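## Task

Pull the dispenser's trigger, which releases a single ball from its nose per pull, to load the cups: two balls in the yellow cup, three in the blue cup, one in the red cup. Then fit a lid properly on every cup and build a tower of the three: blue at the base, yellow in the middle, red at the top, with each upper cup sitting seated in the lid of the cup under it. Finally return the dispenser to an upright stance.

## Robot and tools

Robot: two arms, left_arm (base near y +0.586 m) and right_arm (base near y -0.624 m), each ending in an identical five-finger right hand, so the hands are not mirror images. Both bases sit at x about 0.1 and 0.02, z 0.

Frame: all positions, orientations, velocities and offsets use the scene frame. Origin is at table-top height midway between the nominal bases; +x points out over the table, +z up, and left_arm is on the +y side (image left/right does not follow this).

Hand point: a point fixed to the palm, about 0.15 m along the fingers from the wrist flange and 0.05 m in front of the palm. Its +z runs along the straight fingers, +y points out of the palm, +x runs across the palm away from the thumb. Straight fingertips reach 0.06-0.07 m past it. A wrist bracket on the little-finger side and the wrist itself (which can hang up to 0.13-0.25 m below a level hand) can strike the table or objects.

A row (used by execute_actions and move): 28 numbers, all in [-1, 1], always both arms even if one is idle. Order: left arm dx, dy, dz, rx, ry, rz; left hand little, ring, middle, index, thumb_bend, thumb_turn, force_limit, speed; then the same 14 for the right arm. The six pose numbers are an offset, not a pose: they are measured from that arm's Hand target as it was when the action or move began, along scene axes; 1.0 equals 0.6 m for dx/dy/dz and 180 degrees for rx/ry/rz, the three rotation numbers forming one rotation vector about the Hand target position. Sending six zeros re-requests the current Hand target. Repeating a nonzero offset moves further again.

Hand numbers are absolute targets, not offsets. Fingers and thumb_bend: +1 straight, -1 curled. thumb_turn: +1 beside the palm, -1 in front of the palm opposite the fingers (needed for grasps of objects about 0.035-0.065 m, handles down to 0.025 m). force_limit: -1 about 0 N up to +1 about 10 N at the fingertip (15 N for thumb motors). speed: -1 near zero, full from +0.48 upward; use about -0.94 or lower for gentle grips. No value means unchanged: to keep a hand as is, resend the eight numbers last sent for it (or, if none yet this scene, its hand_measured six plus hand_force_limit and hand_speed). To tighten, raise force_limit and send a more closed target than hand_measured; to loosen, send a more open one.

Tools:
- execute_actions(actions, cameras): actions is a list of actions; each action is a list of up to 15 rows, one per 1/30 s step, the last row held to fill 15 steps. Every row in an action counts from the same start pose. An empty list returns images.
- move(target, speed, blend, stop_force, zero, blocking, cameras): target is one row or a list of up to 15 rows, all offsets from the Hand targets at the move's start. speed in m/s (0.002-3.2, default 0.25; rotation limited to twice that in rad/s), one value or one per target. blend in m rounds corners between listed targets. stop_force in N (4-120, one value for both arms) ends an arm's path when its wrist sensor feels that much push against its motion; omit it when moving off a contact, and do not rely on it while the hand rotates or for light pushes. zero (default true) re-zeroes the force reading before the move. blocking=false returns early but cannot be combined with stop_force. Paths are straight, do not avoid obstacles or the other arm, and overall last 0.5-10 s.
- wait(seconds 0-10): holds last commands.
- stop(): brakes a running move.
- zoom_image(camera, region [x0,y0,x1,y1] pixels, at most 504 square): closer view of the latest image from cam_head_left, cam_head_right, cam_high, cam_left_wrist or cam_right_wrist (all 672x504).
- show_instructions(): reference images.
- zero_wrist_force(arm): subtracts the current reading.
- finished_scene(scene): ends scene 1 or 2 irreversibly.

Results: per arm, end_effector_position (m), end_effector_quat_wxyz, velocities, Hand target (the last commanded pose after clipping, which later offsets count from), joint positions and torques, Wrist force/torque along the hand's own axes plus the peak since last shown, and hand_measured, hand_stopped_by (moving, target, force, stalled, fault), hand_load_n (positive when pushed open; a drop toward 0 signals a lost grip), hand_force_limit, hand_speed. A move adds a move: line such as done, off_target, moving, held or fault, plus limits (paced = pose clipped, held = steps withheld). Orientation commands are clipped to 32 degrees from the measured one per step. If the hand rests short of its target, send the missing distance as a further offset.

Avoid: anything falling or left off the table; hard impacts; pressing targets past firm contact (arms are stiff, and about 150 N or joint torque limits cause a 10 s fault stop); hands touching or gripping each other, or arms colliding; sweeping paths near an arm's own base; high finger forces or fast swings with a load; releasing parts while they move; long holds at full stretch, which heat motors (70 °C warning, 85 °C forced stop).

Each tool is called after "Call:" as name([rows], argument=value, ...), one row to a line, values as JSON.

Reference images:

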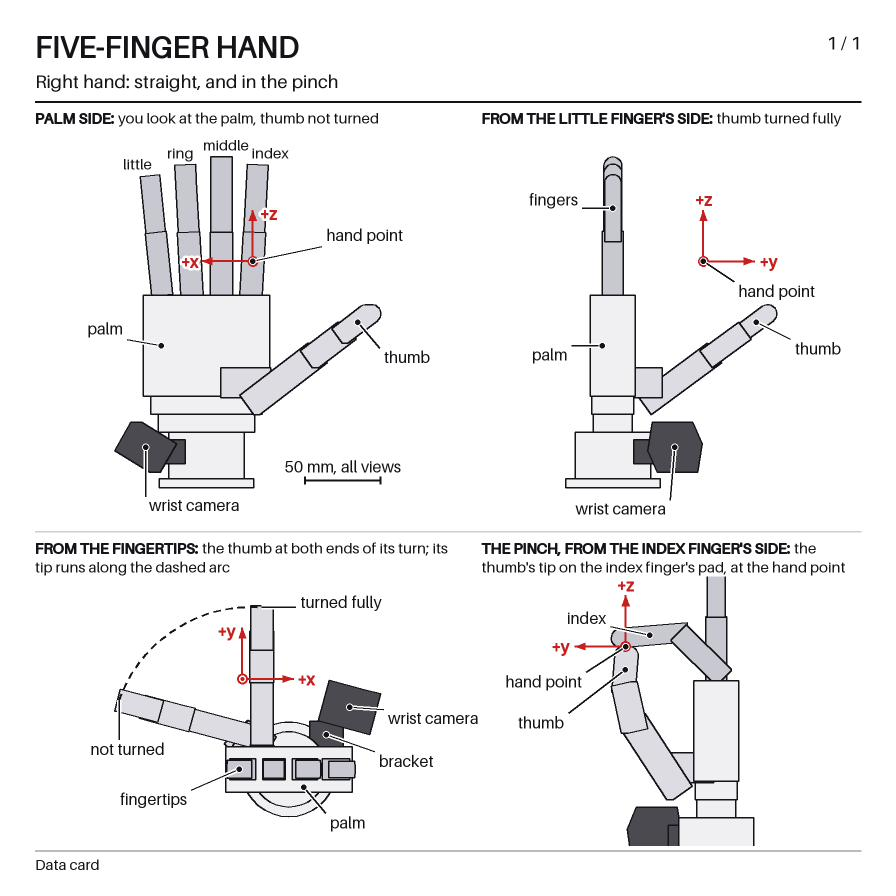

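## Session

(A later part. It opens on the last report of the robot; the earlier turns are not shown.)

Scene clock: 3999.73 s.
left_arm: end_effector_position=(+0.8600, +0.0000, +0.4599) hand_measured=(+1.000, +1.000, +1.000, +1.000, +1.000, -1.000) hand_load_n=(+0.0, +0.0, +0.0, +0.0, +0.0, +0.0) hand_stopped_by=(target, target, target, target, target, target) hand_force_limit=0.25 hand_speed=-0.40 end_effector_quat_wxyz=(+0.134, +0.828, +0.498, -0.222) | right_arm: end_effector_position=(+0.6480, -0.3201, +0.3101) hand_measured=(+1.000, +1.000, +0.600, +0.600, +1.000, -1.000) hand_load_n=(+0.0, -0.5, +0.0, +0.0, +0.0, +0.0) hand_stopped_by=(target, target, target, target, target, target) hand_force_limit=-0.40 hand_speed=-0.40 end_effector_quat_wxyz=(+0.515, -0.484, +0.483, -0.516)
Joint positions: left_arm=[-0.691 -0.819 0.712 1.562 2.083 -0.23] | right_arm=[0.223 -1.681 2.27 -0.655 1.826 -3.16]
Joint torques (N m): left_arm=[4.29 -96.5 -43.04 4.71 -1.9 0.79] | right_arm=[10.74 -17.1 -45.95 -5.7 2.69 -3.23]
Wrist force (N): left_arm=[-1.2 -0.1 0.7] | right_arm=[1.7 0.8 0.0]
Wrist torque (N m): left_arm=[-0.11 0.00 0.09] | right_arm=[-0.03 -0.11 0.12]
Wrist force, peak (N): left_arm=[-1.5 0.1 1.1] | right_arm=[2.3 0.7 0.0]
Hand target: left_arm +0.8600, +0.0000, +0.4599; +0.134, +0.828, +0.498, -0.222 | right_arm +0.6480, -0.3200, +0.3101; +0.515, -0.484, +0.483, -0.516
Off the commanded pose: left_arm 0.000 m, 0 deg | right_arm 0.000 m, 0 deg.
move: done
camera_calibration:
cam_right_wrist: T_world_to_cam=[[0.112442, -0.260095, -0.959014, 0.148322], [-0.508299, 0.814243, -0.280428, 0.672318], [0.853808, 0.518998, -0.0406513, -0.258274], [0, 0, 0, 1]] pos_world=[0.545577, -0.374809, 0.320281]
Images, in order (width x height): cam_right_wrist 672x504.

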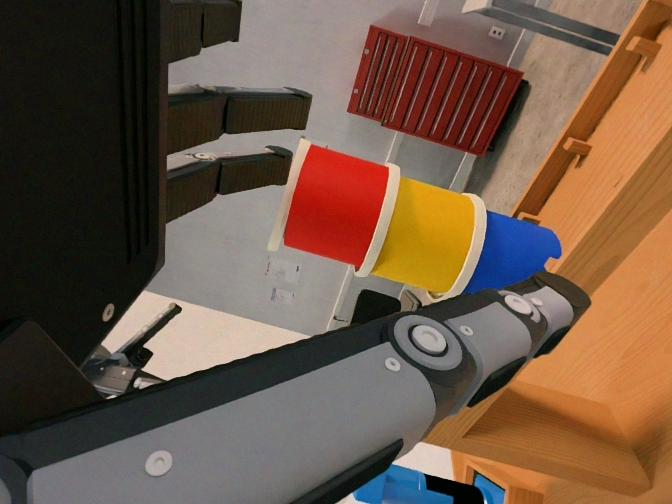

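Call:
zoom_image(camera="cam_right_wrist", region=[262, 190, 322, 260])

Call:
zoom_image(camera="cam_right_wrist", region=[280, 130, 340, 200])

Call:
zoom_image(camera="cam_right_wrist", region=[340, 230, 400, 290])

Scaled by 7.200 from the camera's 672x504 image, which has a finer 960x720 frame.

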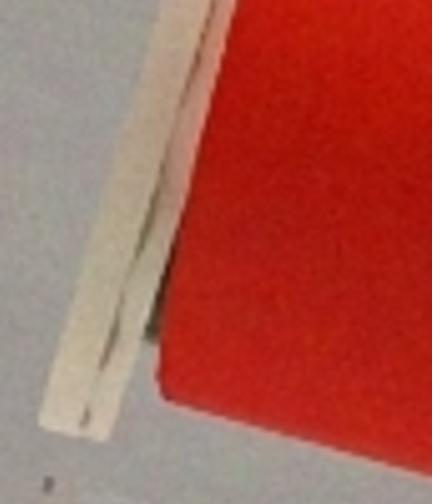

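Scaled by 7.200 from the camera's 672x504 image, which has a finer 960x720 frame.

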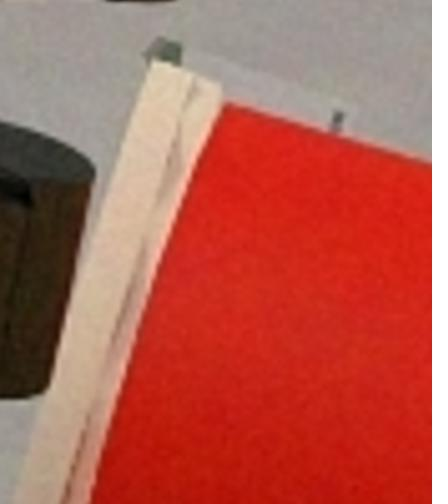

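Scaled by 8.400 from the camera's 672x504 image, which has a finer 960x720 frame.

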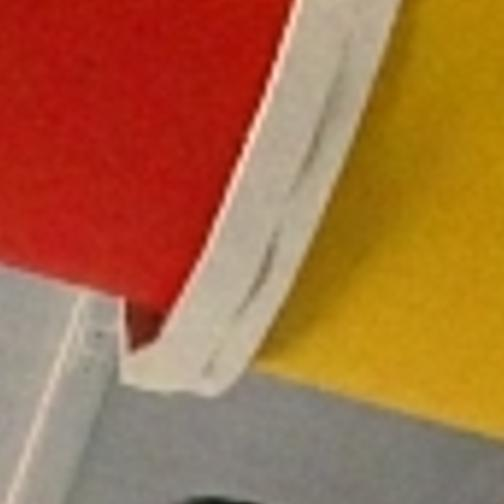

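Call:
move([
  [0,0,0,0,0,0,1,1,1,1,1,-1,0.25,-0.4,-0.08,-0.0417,0.2167,0,0,0,1,1,0.6,0.6,1,-1,-0.4,-0.4],
  [0,0,0,0,0,0,1,1,1,1,1,-1,0.25,-0.4,-0.08,-0.0417,0.2798,0,0.2333,0,1,1,0.6,0.6,1,-1,-0.4,-0.4],
  [0,0,0,0,0,0,1,1,1,1,1,-1,0.25,-0.4,0.2127,0.111,0.2798,0,0.2333,0,1,1,0.6,0.6,1,-1,-0.4,-0.4],
], speed=[0.12,0.2,0.15], blend=[0.02,0.02,0], cameras=["all"])

Call:
zoom_image(camera="cam_head_left", region=[450, 145, 510, 205])

Call:
zoom_image(camera="cam_head_right", region=[445, 145, 505, 205])

Call:
zoom_image(camera="cam_high", region=[185, 130, 245, 190])

Call:
zoom_image(camera="cam_left_wrist", region=[300, 225, 380, 305])

Scene clock: 4064.97 s.
left_arm: end_effector_position=(+0.8600, +0.0000, +0.4599) hand_measured=(+1.000, +1.000, +1.000, +1.000, +1.000, -1.000) hand_load_n=(+0.0, +0.0, +0.0, +0.0, +0.0, +0.0) hand_stopped_by=(target, target, target, target, target, target) hand_force_limit=0.25 hand_speed=-0.40 end_effector_quat_wxyz=(+0.134, +0.828, +0.498, -0.222) | right_arm: end_effector_position=(+0.7756, -0.2534, +0.4780) hand_measured=(+1.000, +1.000, +0.600, +0.600, +1.000, -1.000) hand_load_n=(+0.0, +0.0, -0.5, +0.0, +0.0, +0.0) hand_stopped_by=(target, target, target, target, target, target) hand_force_limit=-0.40 hand_speed=-0.40 end_effector_quat_wxyz=(-0.308, +0.637, -0.636, +0.309)
Joint positions: left_arm=[-0.691 -0.819 0.712 1.562 2.083 -0.23] | right_arm=[0.234 -1.311 1.292 0.705 1.779 -2.975]
Joint torques (N m): left_arm=[5.48 -94.85 -43.46 4.21 -1.5 0.59] | right_arm=[8.24 -56.89 -49.86 4 2.24 3.48]
Wrist force (N): left_arm=[-1.2 0.6 0.5] | right_arm=[1.6 0.6 -0.2]
Wrist torque (N m): left_arm=[0.02 0.00 0.12] | right_arm=[0.04 -0.13 -0.15]
Wrist force, peak (N): left_arm=[-1.7 0.1 1.1] | right_arm=[2.3 0.9 0.7]
Hand target: left_arm +0.8600, +0.0000, +0.4599; +0.134, +0.828, +0.498, -0.222 | right_arm +0.7756, -0.2534, +0.4780; -0.308, +0.637, -0.636, +0.309
Off the commanded pose: left_arm 0.000 m, 0 deg | right_arm 0.000 m, 0 deg.
move: done
camera_calibration:
cam_left_wrist: T_world_to_cam=[[0.94972, -0.288606, -0.121404, -0.761409], [-0.0409067, -0.498798, 0.865752, -0.361113], [-0.310417, -0.817256, -0.485524, 0.605047], [0, 0, 0, 1]] pos_world=[0.896171, 0.0946082, 0.513961]
cam_right_wrist: T_world_to_cam=[[-0.558016, -0.260034, -0.788036, 0.750638], [-0.565378, 0.814255, 0.131664, 0.577294], [0.607425, 0.519009, -0.601385, 0.0642291], [0, 0, 0, 1]] pos_world=[0.706243, -0.308209, 0.554147]

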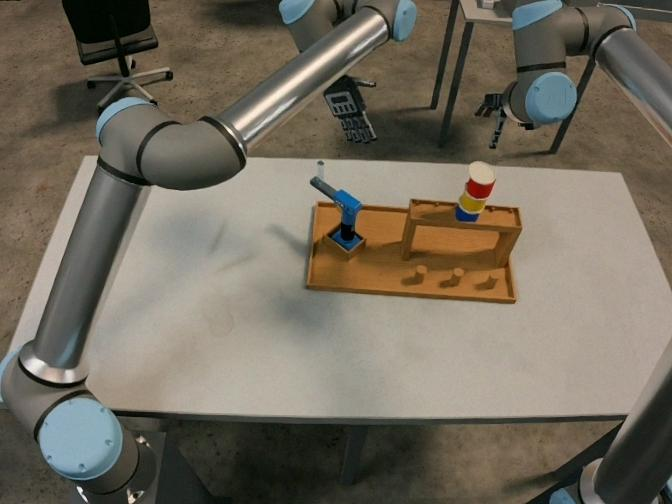

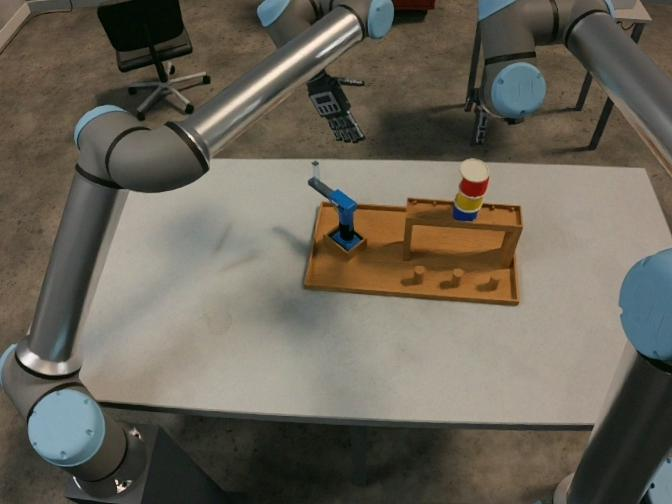

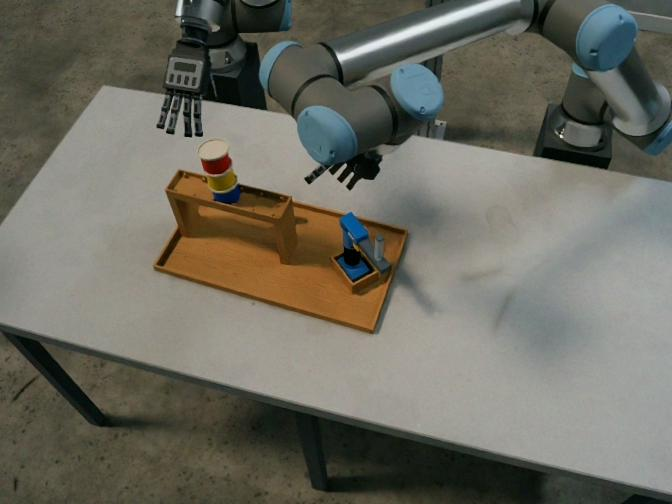

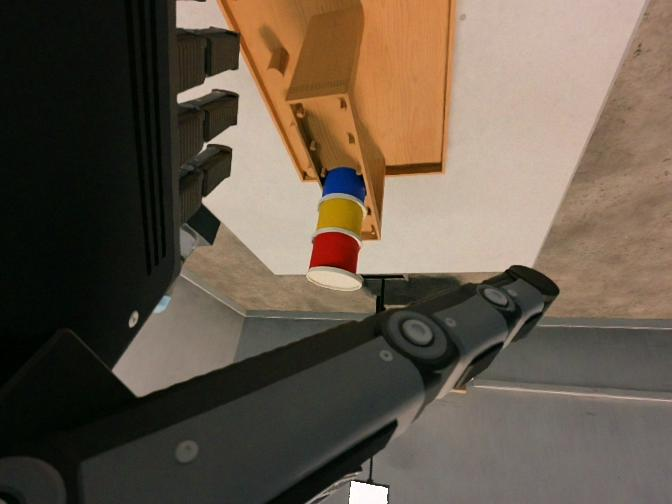

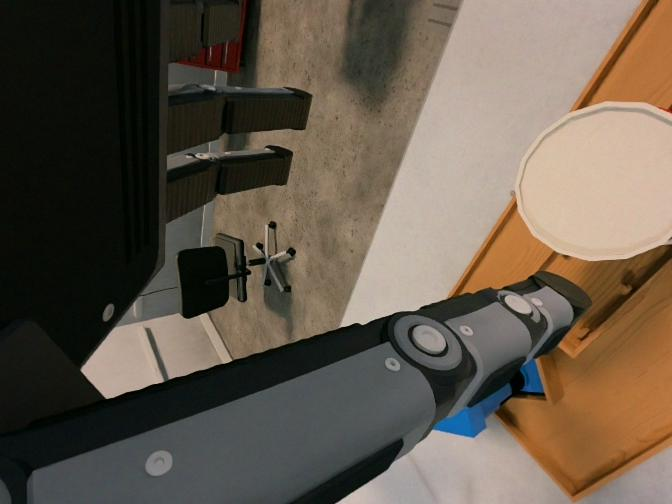

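Scaled by 8.400 from the camera's 672x504 image, which has a finer 960x720 frame.

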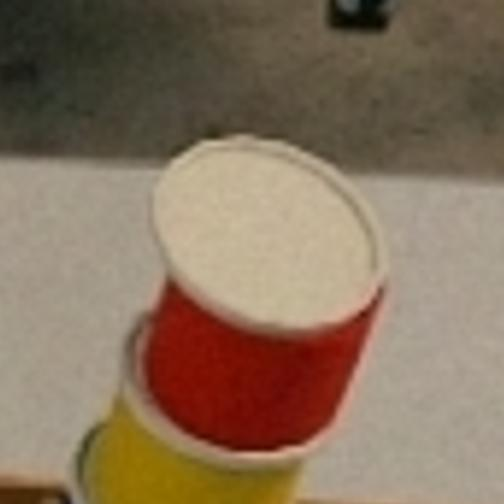

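Scaled by 8.400 from the camera's 672x504 image, which has a finer 960x720 frame.

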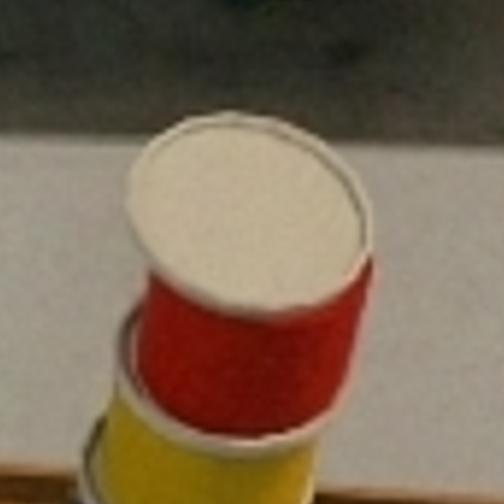

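Scaled by 8.400 from the camera's 672x504 image, which has a finer 960x720 frame.

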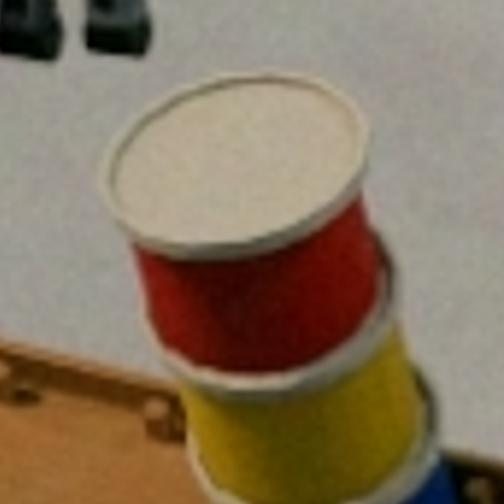

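Scaled by 6.300 from the camera's 672x504 image, which has a finer 960x720 frame.

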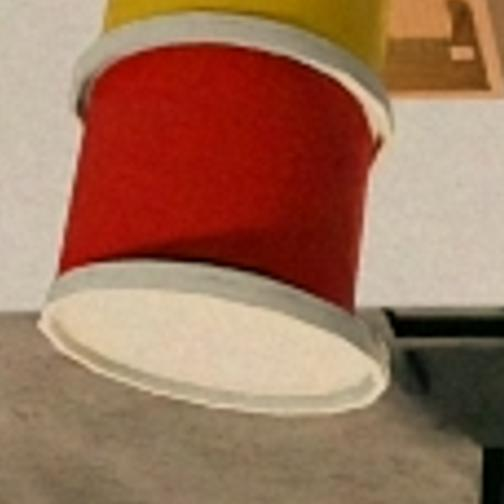

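Call:
zoom_image(camera="cam_head_left", region=[435, 150, 515, 240])

Call:
zoom_image(camera="cam_head_right", region=[430, 150, 510, 240])

Call:
zoom_image(camera="cam_high", region=[180, 130, 260, 220])

Call:
zoom_image(camera="cam_left_wrist", region=[280, 150, 400, 300])

Call:
zoom_image(camera="cam_right_wrist", region=[472, 60, 672, 300])

Scaled by 5.600 from the camera's 672x504 image, which has a finer 960x720 frame.

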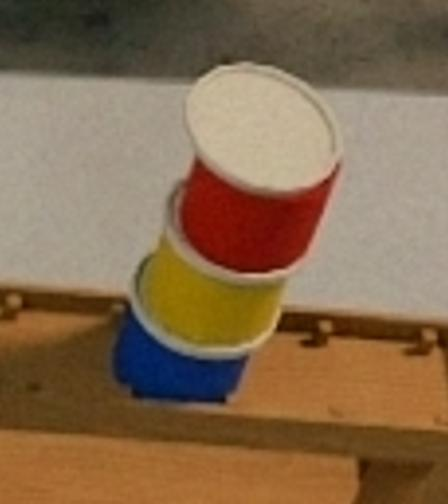

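Scaled by 5.600 from the camera's 672x504 image, which has a finer 960x720 frame.

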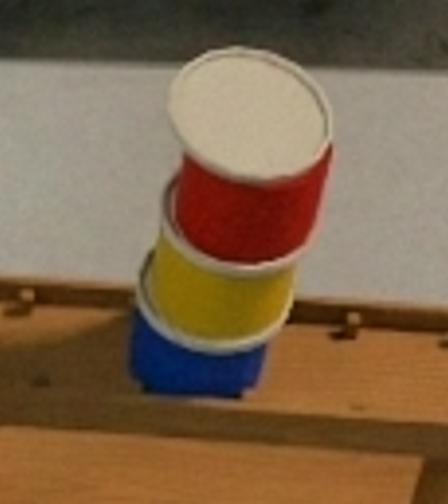

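Scaled by 5.600 from the camera's 672x504 image, which has a finer 960x720 frame.

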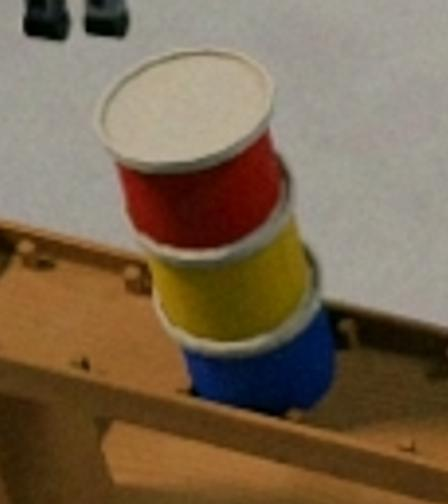

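Scaled by 3.360 from the camera's 672x504 image, which has a finer 960x720 frame.

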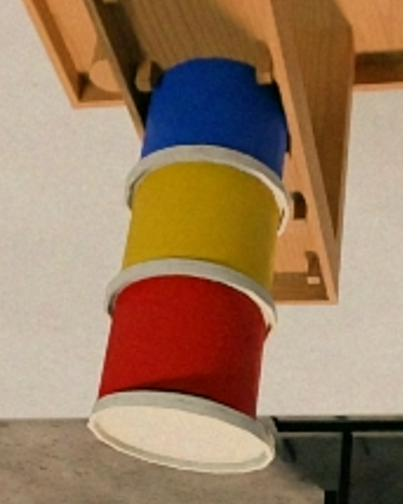

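Scaled by 2.100 from the camera's 672x504 image, which has a finer 960x720 frame.

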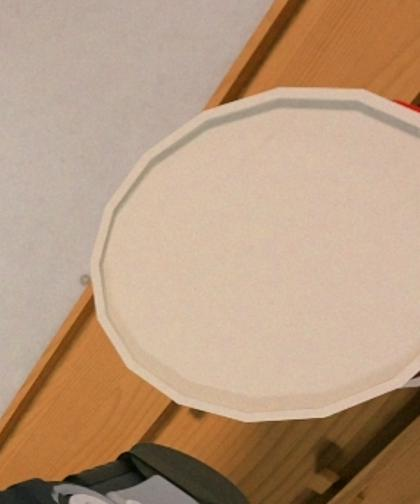

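Call:
wait(seconds=0.5, cameras=["all"])

Call:
zoom_image(camera="cam_head_left", region=[435, 150, 515, 240])

Call:
zoom_image(camera="cam_high", region=[180, 130, 260, 220])

Call:
zoom_image(camera="cam_left_wrist", region=[280, 150, 400, 300])

Scene clock: 4086.97 s.
left_arm: end_effector_position=(+0.8600, +0.0000, +0.4599) hand_measured=(+1.000, +1.000, +1.000, +1.000, +1.000, -1.000) hand_load_n=(+0.0, +0.0, +0.0, +0.0, +0.0, +0.0) hand_stopped_by=(target, target, target, target, target, target) hand_force_limit=0.25 hand_speed=-0.40 end_effector_quat_wxyz=(+0.134, +0.828, +0.498, -0.222) | right_arm: end_effector_position=(+0.7756, -0.2534, +0.4780) hand_measured=(+1.000, +1.000, +0.600, +0.600, +1.000, -1.000) hand_load_n=(-0.5, +0.0, +0.0, +0.0, +0.0, +0.0) hand_stopped_by=(target, target, target, target, target, target) hand_force_limit=-0.40 hand_speed=-0.40 end_effector_quat_wxyz=(-0.308, +0.637, -0.636, +0.309)
Joint positions: left_arm=[-0.691 -0.819 0.712 1.562 2.083 -0.23] | right_arm=[0.234 -1.311 1.292 0.705 1.779 -2.975]
Joint torques (N m): left_arm=[6.48 -95.85 -42.2 4.34 -1.57 0.76] | right_arm=[9.18 -54.66 -51.05 3.17 2.19 2.79]
Wrist force (N): left_arm=[-1.3 0.1 0.8] | right_arm=[1.4 0.6 -0.3]
Wrist torque (N m): left_arm=[-0.08 0.00 0.09] | right_arm=[0.05 -0.09 -0.17]
Wrist force, peak (N): left_arm=[-1.6 0.1 1.1] | right_arm=[2.0 1.4 -0.3]
Hand target: left_arm +0.8600, +0.0000, +0.4599; +0.134, +0.828, +0.498, -0.222 | right_arm +0.7756, -0.2534, +0.4780; -0.308, +0.637, -0.636, +0.309
Off the commanded pose: left_arm 0.000 m, 0 deg | right_arm 0.000 m, 0 deg.
wait: 0.50 s; at rest from the start
camera_calibration:
cam_left_wrist: T_world_to_cam=[[0.94972, -0.288606, -0.121404, -0.761409], [-0.0409067, -0.498798, 0.865752, -0.361113], [-0.310417, -0.817256, -0.485524, 0.605047], [0, 0, 0, 1]] pos_world=[0.896171, 0.0946082, 0.513961]
cam_right_wrist: T_world_to_cam=[[-0.558064, -0.260075, -0.787989, 0.750554], [-0.56537, 0.814262, 0.131657, 0.577308], [0.607389, 0.518978, -0.601449, 0.0642199], [0, 0, 0, 1]] pos_world=[0.706243, -0.308209, 0.554047]

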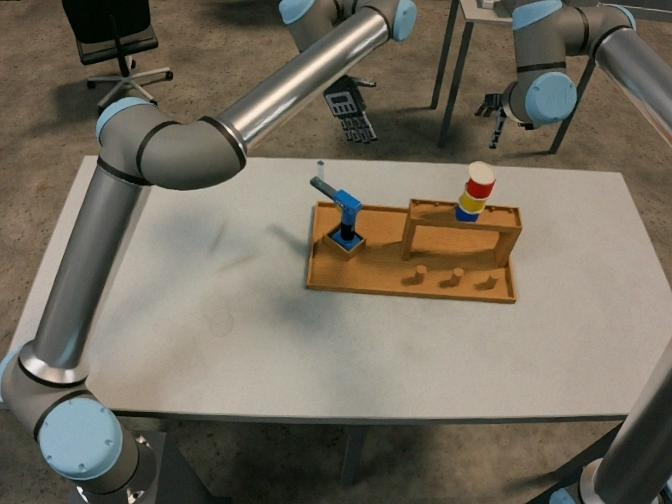

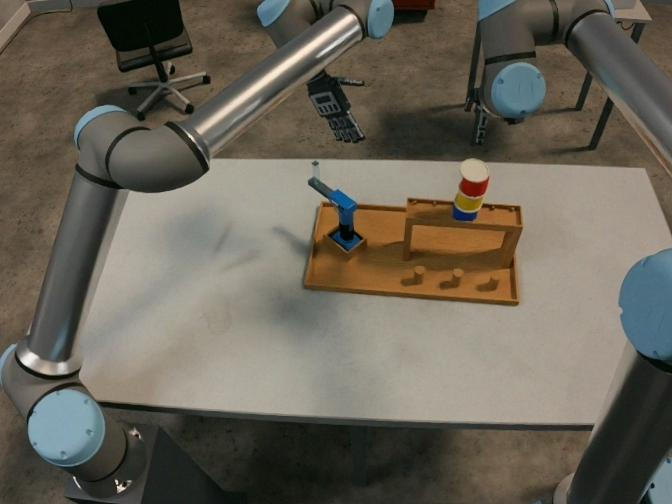

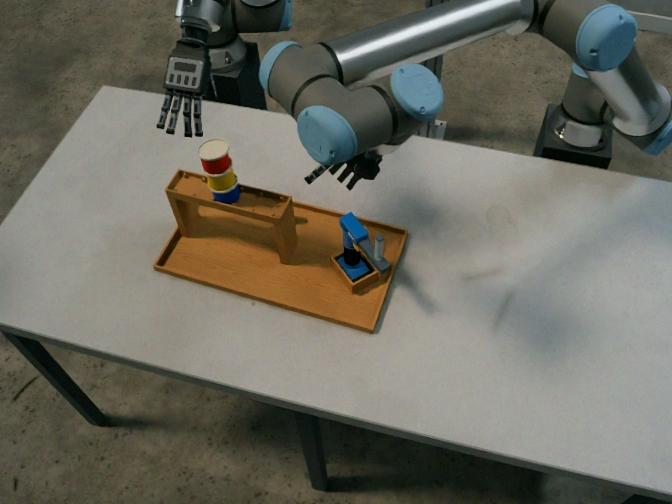

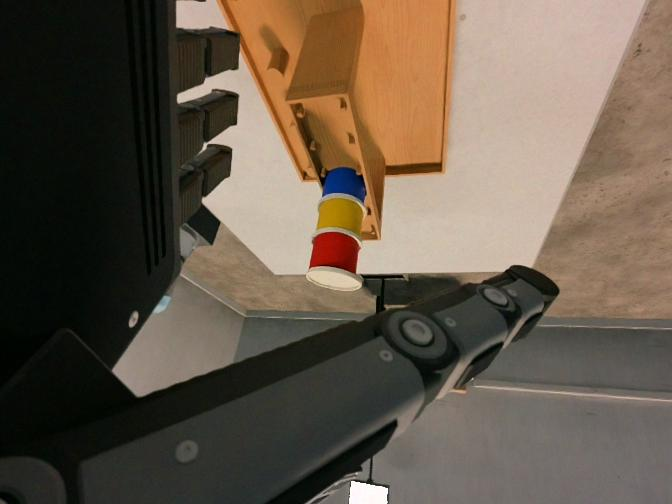

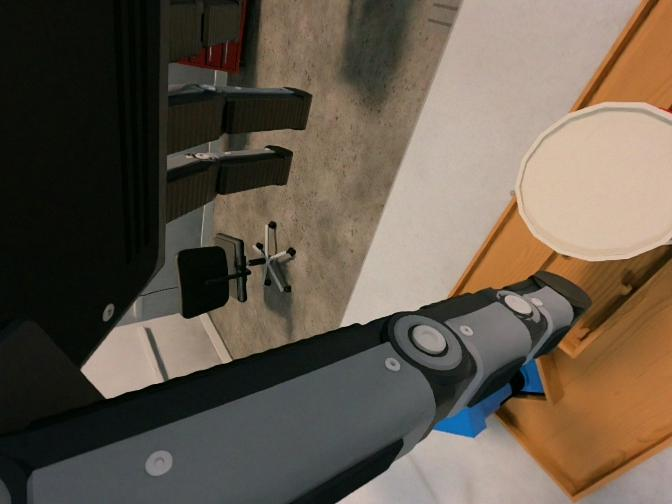

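Scaled by 5.600 from the camera's 672x504 image, which has a finer 960x720 frame.

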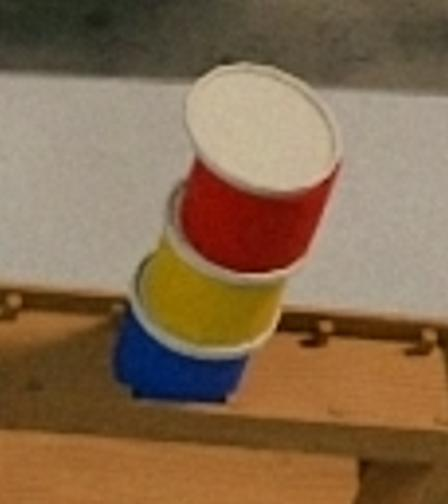

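Scaled by 5.600 from the camera's 672x504 image, which has a finer 960x720 frame.

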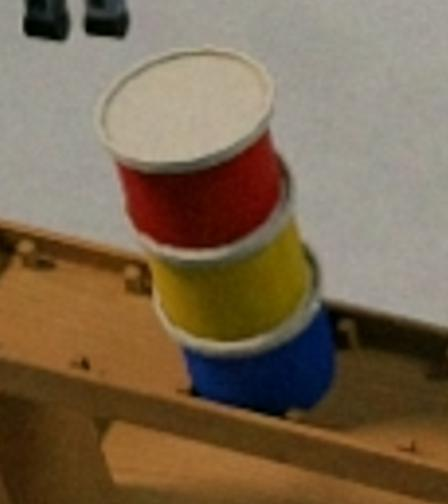

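Scaled by 3.360 from the camera's 672x504 image, which has a finer 960x720 frame.

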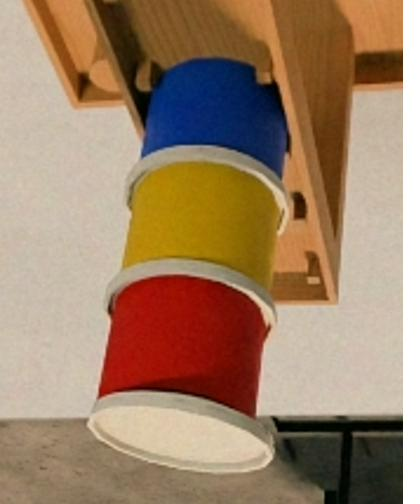

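Call:
zoom_image(camera="cam_left_wrist", region=[300, 90, 400, 215])

Call:
zoom_image(camera="cam_high", region=[160, 165, 300, 270])

Call:
zoom_image(camera="cam_head_left", region=[400, 190, 530, 270])

Call:
zoom_image(camera="cam_head_right", region=[400, 190, 530, 270])

Scaled by 4.032 from the camera's 672x504 image, which has a finer 960x720 frame.

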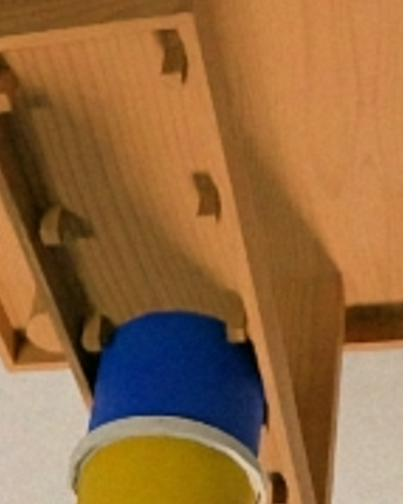

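Scaled by 3.600 from the camera's 672x504 image, which has a finer 960x720 frame.

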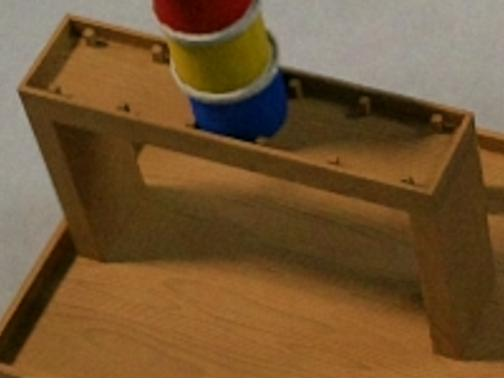

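Scaled by 3.877 from the camera's 672x504 image, which has a finer 960x720 frame.

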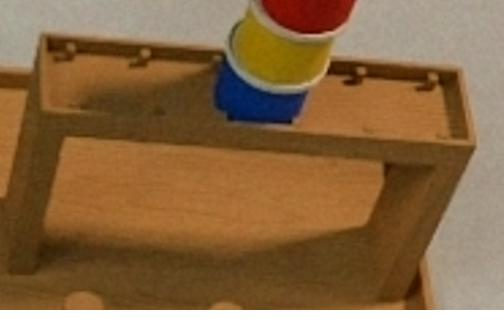

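Scaled by 3.877 from the camera's 672x504 image, which has a finer 960x720 frame.

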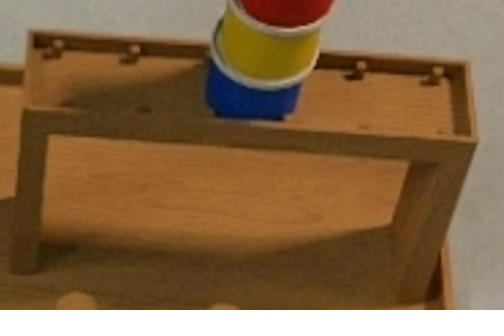

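Call:
move([
  [0,0,0,0,0,0,1,1,1,1,1,-1,0.25,-0.4,-0.2927,-0.16,0,0,0,0,1,1,0.6,0.6,1,-1,-0.4,-0.4],
  [0,0,0,0,0,0,1,1,1,1,1,-1,0.25,-0.4,-0.2927,-0.17,0,0,-0.2333,0,1,1,0.6,0.6,1,-1,-0.4,-0.4],
  [0,0,0,0,0,0,1,1,1,1,1,-1,0.25,-0.4,-0.2927,-0.175,-0.3,0,-0.2333,0,1,1,0.6,0.6,1,-1,-0.4,-0.4],
  [0,0,0,0,0,0,1,1,1,1,1,-1,0.25,-0.4,-0.18,-0.17,-0.38,0,-0.2333,0,1,1,0.6,0.6,1,-1,-0.4,-0.4],
], speed=[0.15,0.2,0.15,0.08], blend=[0.02,0.02,0.02,0], cameras=["all"])

Call:
zoom_image(camera="cam_right_wrist", region=[200, 60, 640, 440])

Scene clock: 4146.60 s.
left_arm: end_effector_position=(+0.8600, +0.0000, +0.4599) hand_measured=(+1.000, +1.000, +1.000, +1.000, +1.000, -1.000) hand_load_n=(+0.0, +0.0, +0.0, +0.0, +0.0, +0.0) hand_stopped_by=(target, target, target, target, target, target) hand_force_limit=0.25 hand_speed=-0.40 end_effector_quat_wxyz=(+0.134, +0.828, +0.498, -0.222) | right_arm: end_effector_position=(+0.6676, -0.3554, +0.2500) hand_measured=(+1.000, +1.000, +0.600, +0.600, +1.000, -1.000) hand_load_n=(+0.0, +0.0, +0.0, +0.0, +0.0, +0.0) hand_stopped_by=(target, target, target, target, target, target) hand_force_limit=-0.40 hand_speed=-0.40 end_effector_quat_wxyz=(+0.515, -0.484, +0.483, -0.516)
Joint positions: left_arm=[-0.691 -0.819 0.712 1.562 2.083 -0.23] | right_arm=[0.13 -1.608 2.337 -0.794 1.733 -3.154]
Joint torques (N m): left_arm=[6.04 -97.46 -42.98 4.06 -1.66 -0.66] | right_arm=[-12.89 -13.13 -43.65 -4.98 -2.83 3.21]
Wrist force (N): left_arm=[-1.0 0.3 0.9] | right_arm=[1.3 0.8 0.0]
Wrist torque (N m): left_arm=[-0.06 -0.04 0.11] | right_arm=[-0.04 -0.06 -0.11]
Wrist force, peak (N): left_arm=[-1.7 0.3 0.9] | right_arm=[1.5 2.3 -0.8]
Hand target: left_arm +0.8600, +0.0000, +0.4599; +0.134, +0.828, +0.498, -0.222 | right_arm +0.6676, -0.3554, +0.2500; +0.515, -0.484, +0.483, -0.516
Off the commanded pose: left_arm 0.000 m, 0 deg | right_arm 0.000 m, 0 deg.
move: done
camera_calibration:
cam_left_wrist: T_world_to_cam=[[0.94972, -0.288606, -0.121404, -0.761409], [-0.0409067, -0.498798, 0.865752, -0.361113], [-0.310417, -0.817256, -0.485524, 0.605047], [0, 0, 0, 1]] pos_world=[0.896171, 0.0946082, 0.513961]
cam_right_wrist: T_world_to_cam=[[0.112442, -0.260095, -0.959014, 0.0792856], [-0.508299, 0.814243, -0.280428, 0.6942], [0.853808, 0.518998, -0.0406513, -0.258994], [0, 0, 0, 1]] pos_world=[0.565077, -0.410209, 0.260181]

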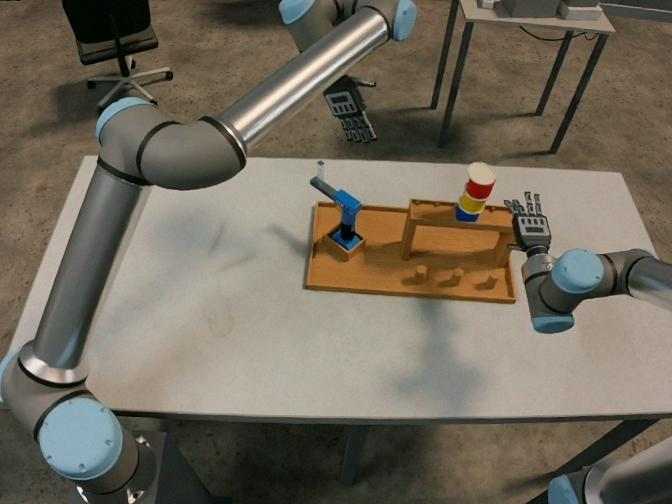

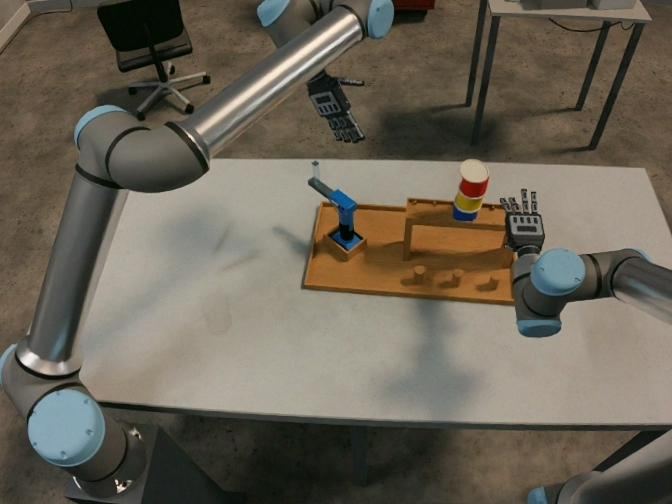

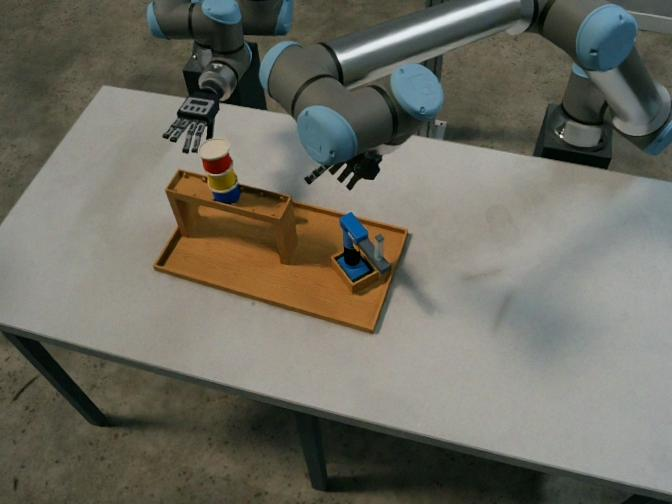

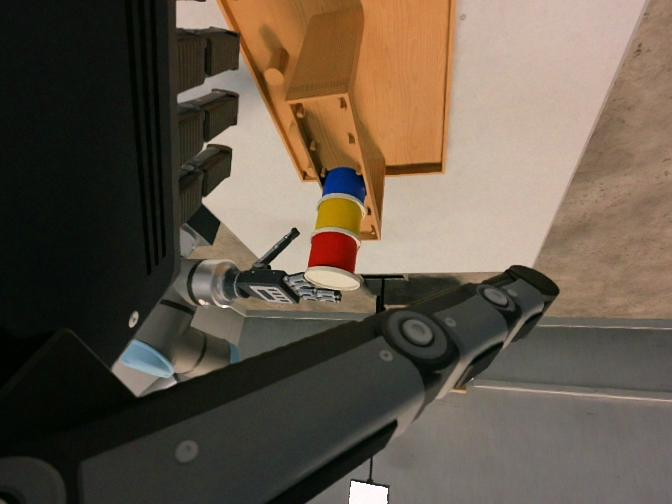

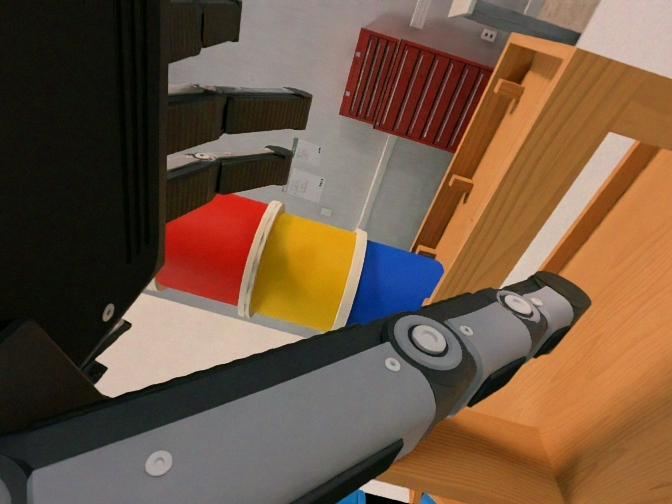

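Scaled by 1.145 from the camera's 672x504 image, which has a finer 960x720 frame.

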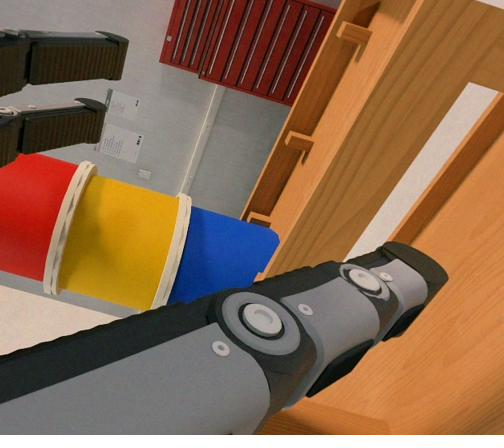

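Call:
zoom_image(camera="cam_right_wrist", region=[320, 210, 480, 340])

Call:
zoom_image(camera="cam_right_wrist", region=[160, 180, 380, 340])

Scaled by 3.150 from the camera's 672x504 image, which has a finer 960x720 frame.

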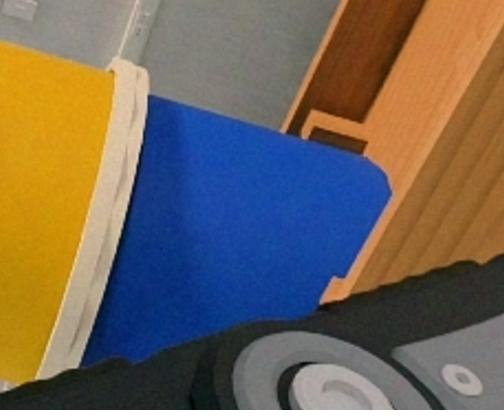

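Scaled by 2.291 from the camera's 672x504 image, which has a finer 960x720 frame.

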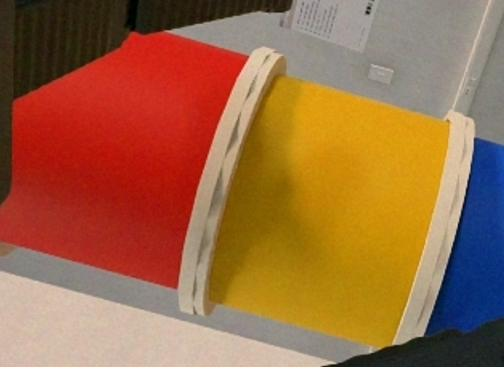

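Call:
zoom_image(camera="cam_head_left", region=[450, 175, 500, 225])

Call:
zoom_image(camera="cam_head_right", region=[445, 175, 495, 225])

Call:
zoom_image(camera="cam_high", region=[195, 155, 255, 215])

Call:
zoom_image(camera="cam_left_wrist", region=[305, 150, 375, 220])

Scaled by 10.080 from the camera's 672x504 image, which has a finer 960x720 frame.

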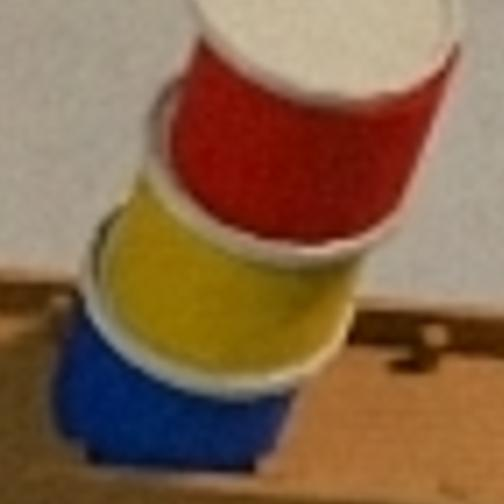

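Scaled by 10.080 from the camera's 672x504 image, which has a finer 960x720 frame.

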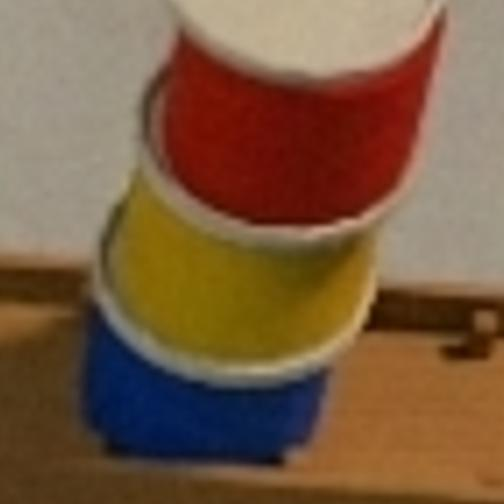

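Scaled by 8.400 from the camera's 672x504 image, which has a finer 960x720 frame.

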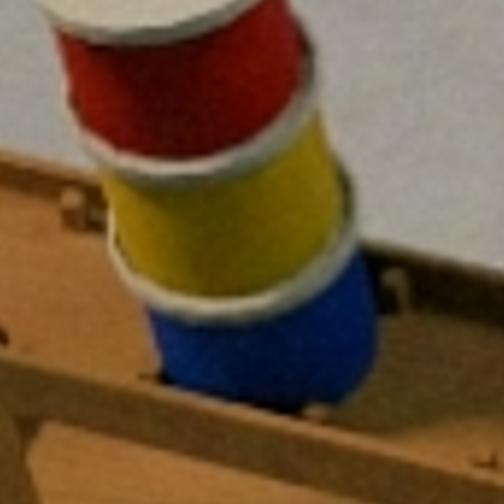

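Scaled by 7.200 from the camera's 672x504 image, which has a finer 960x720 frame.

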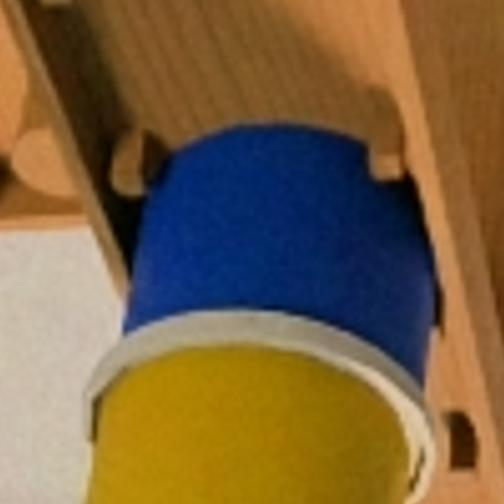

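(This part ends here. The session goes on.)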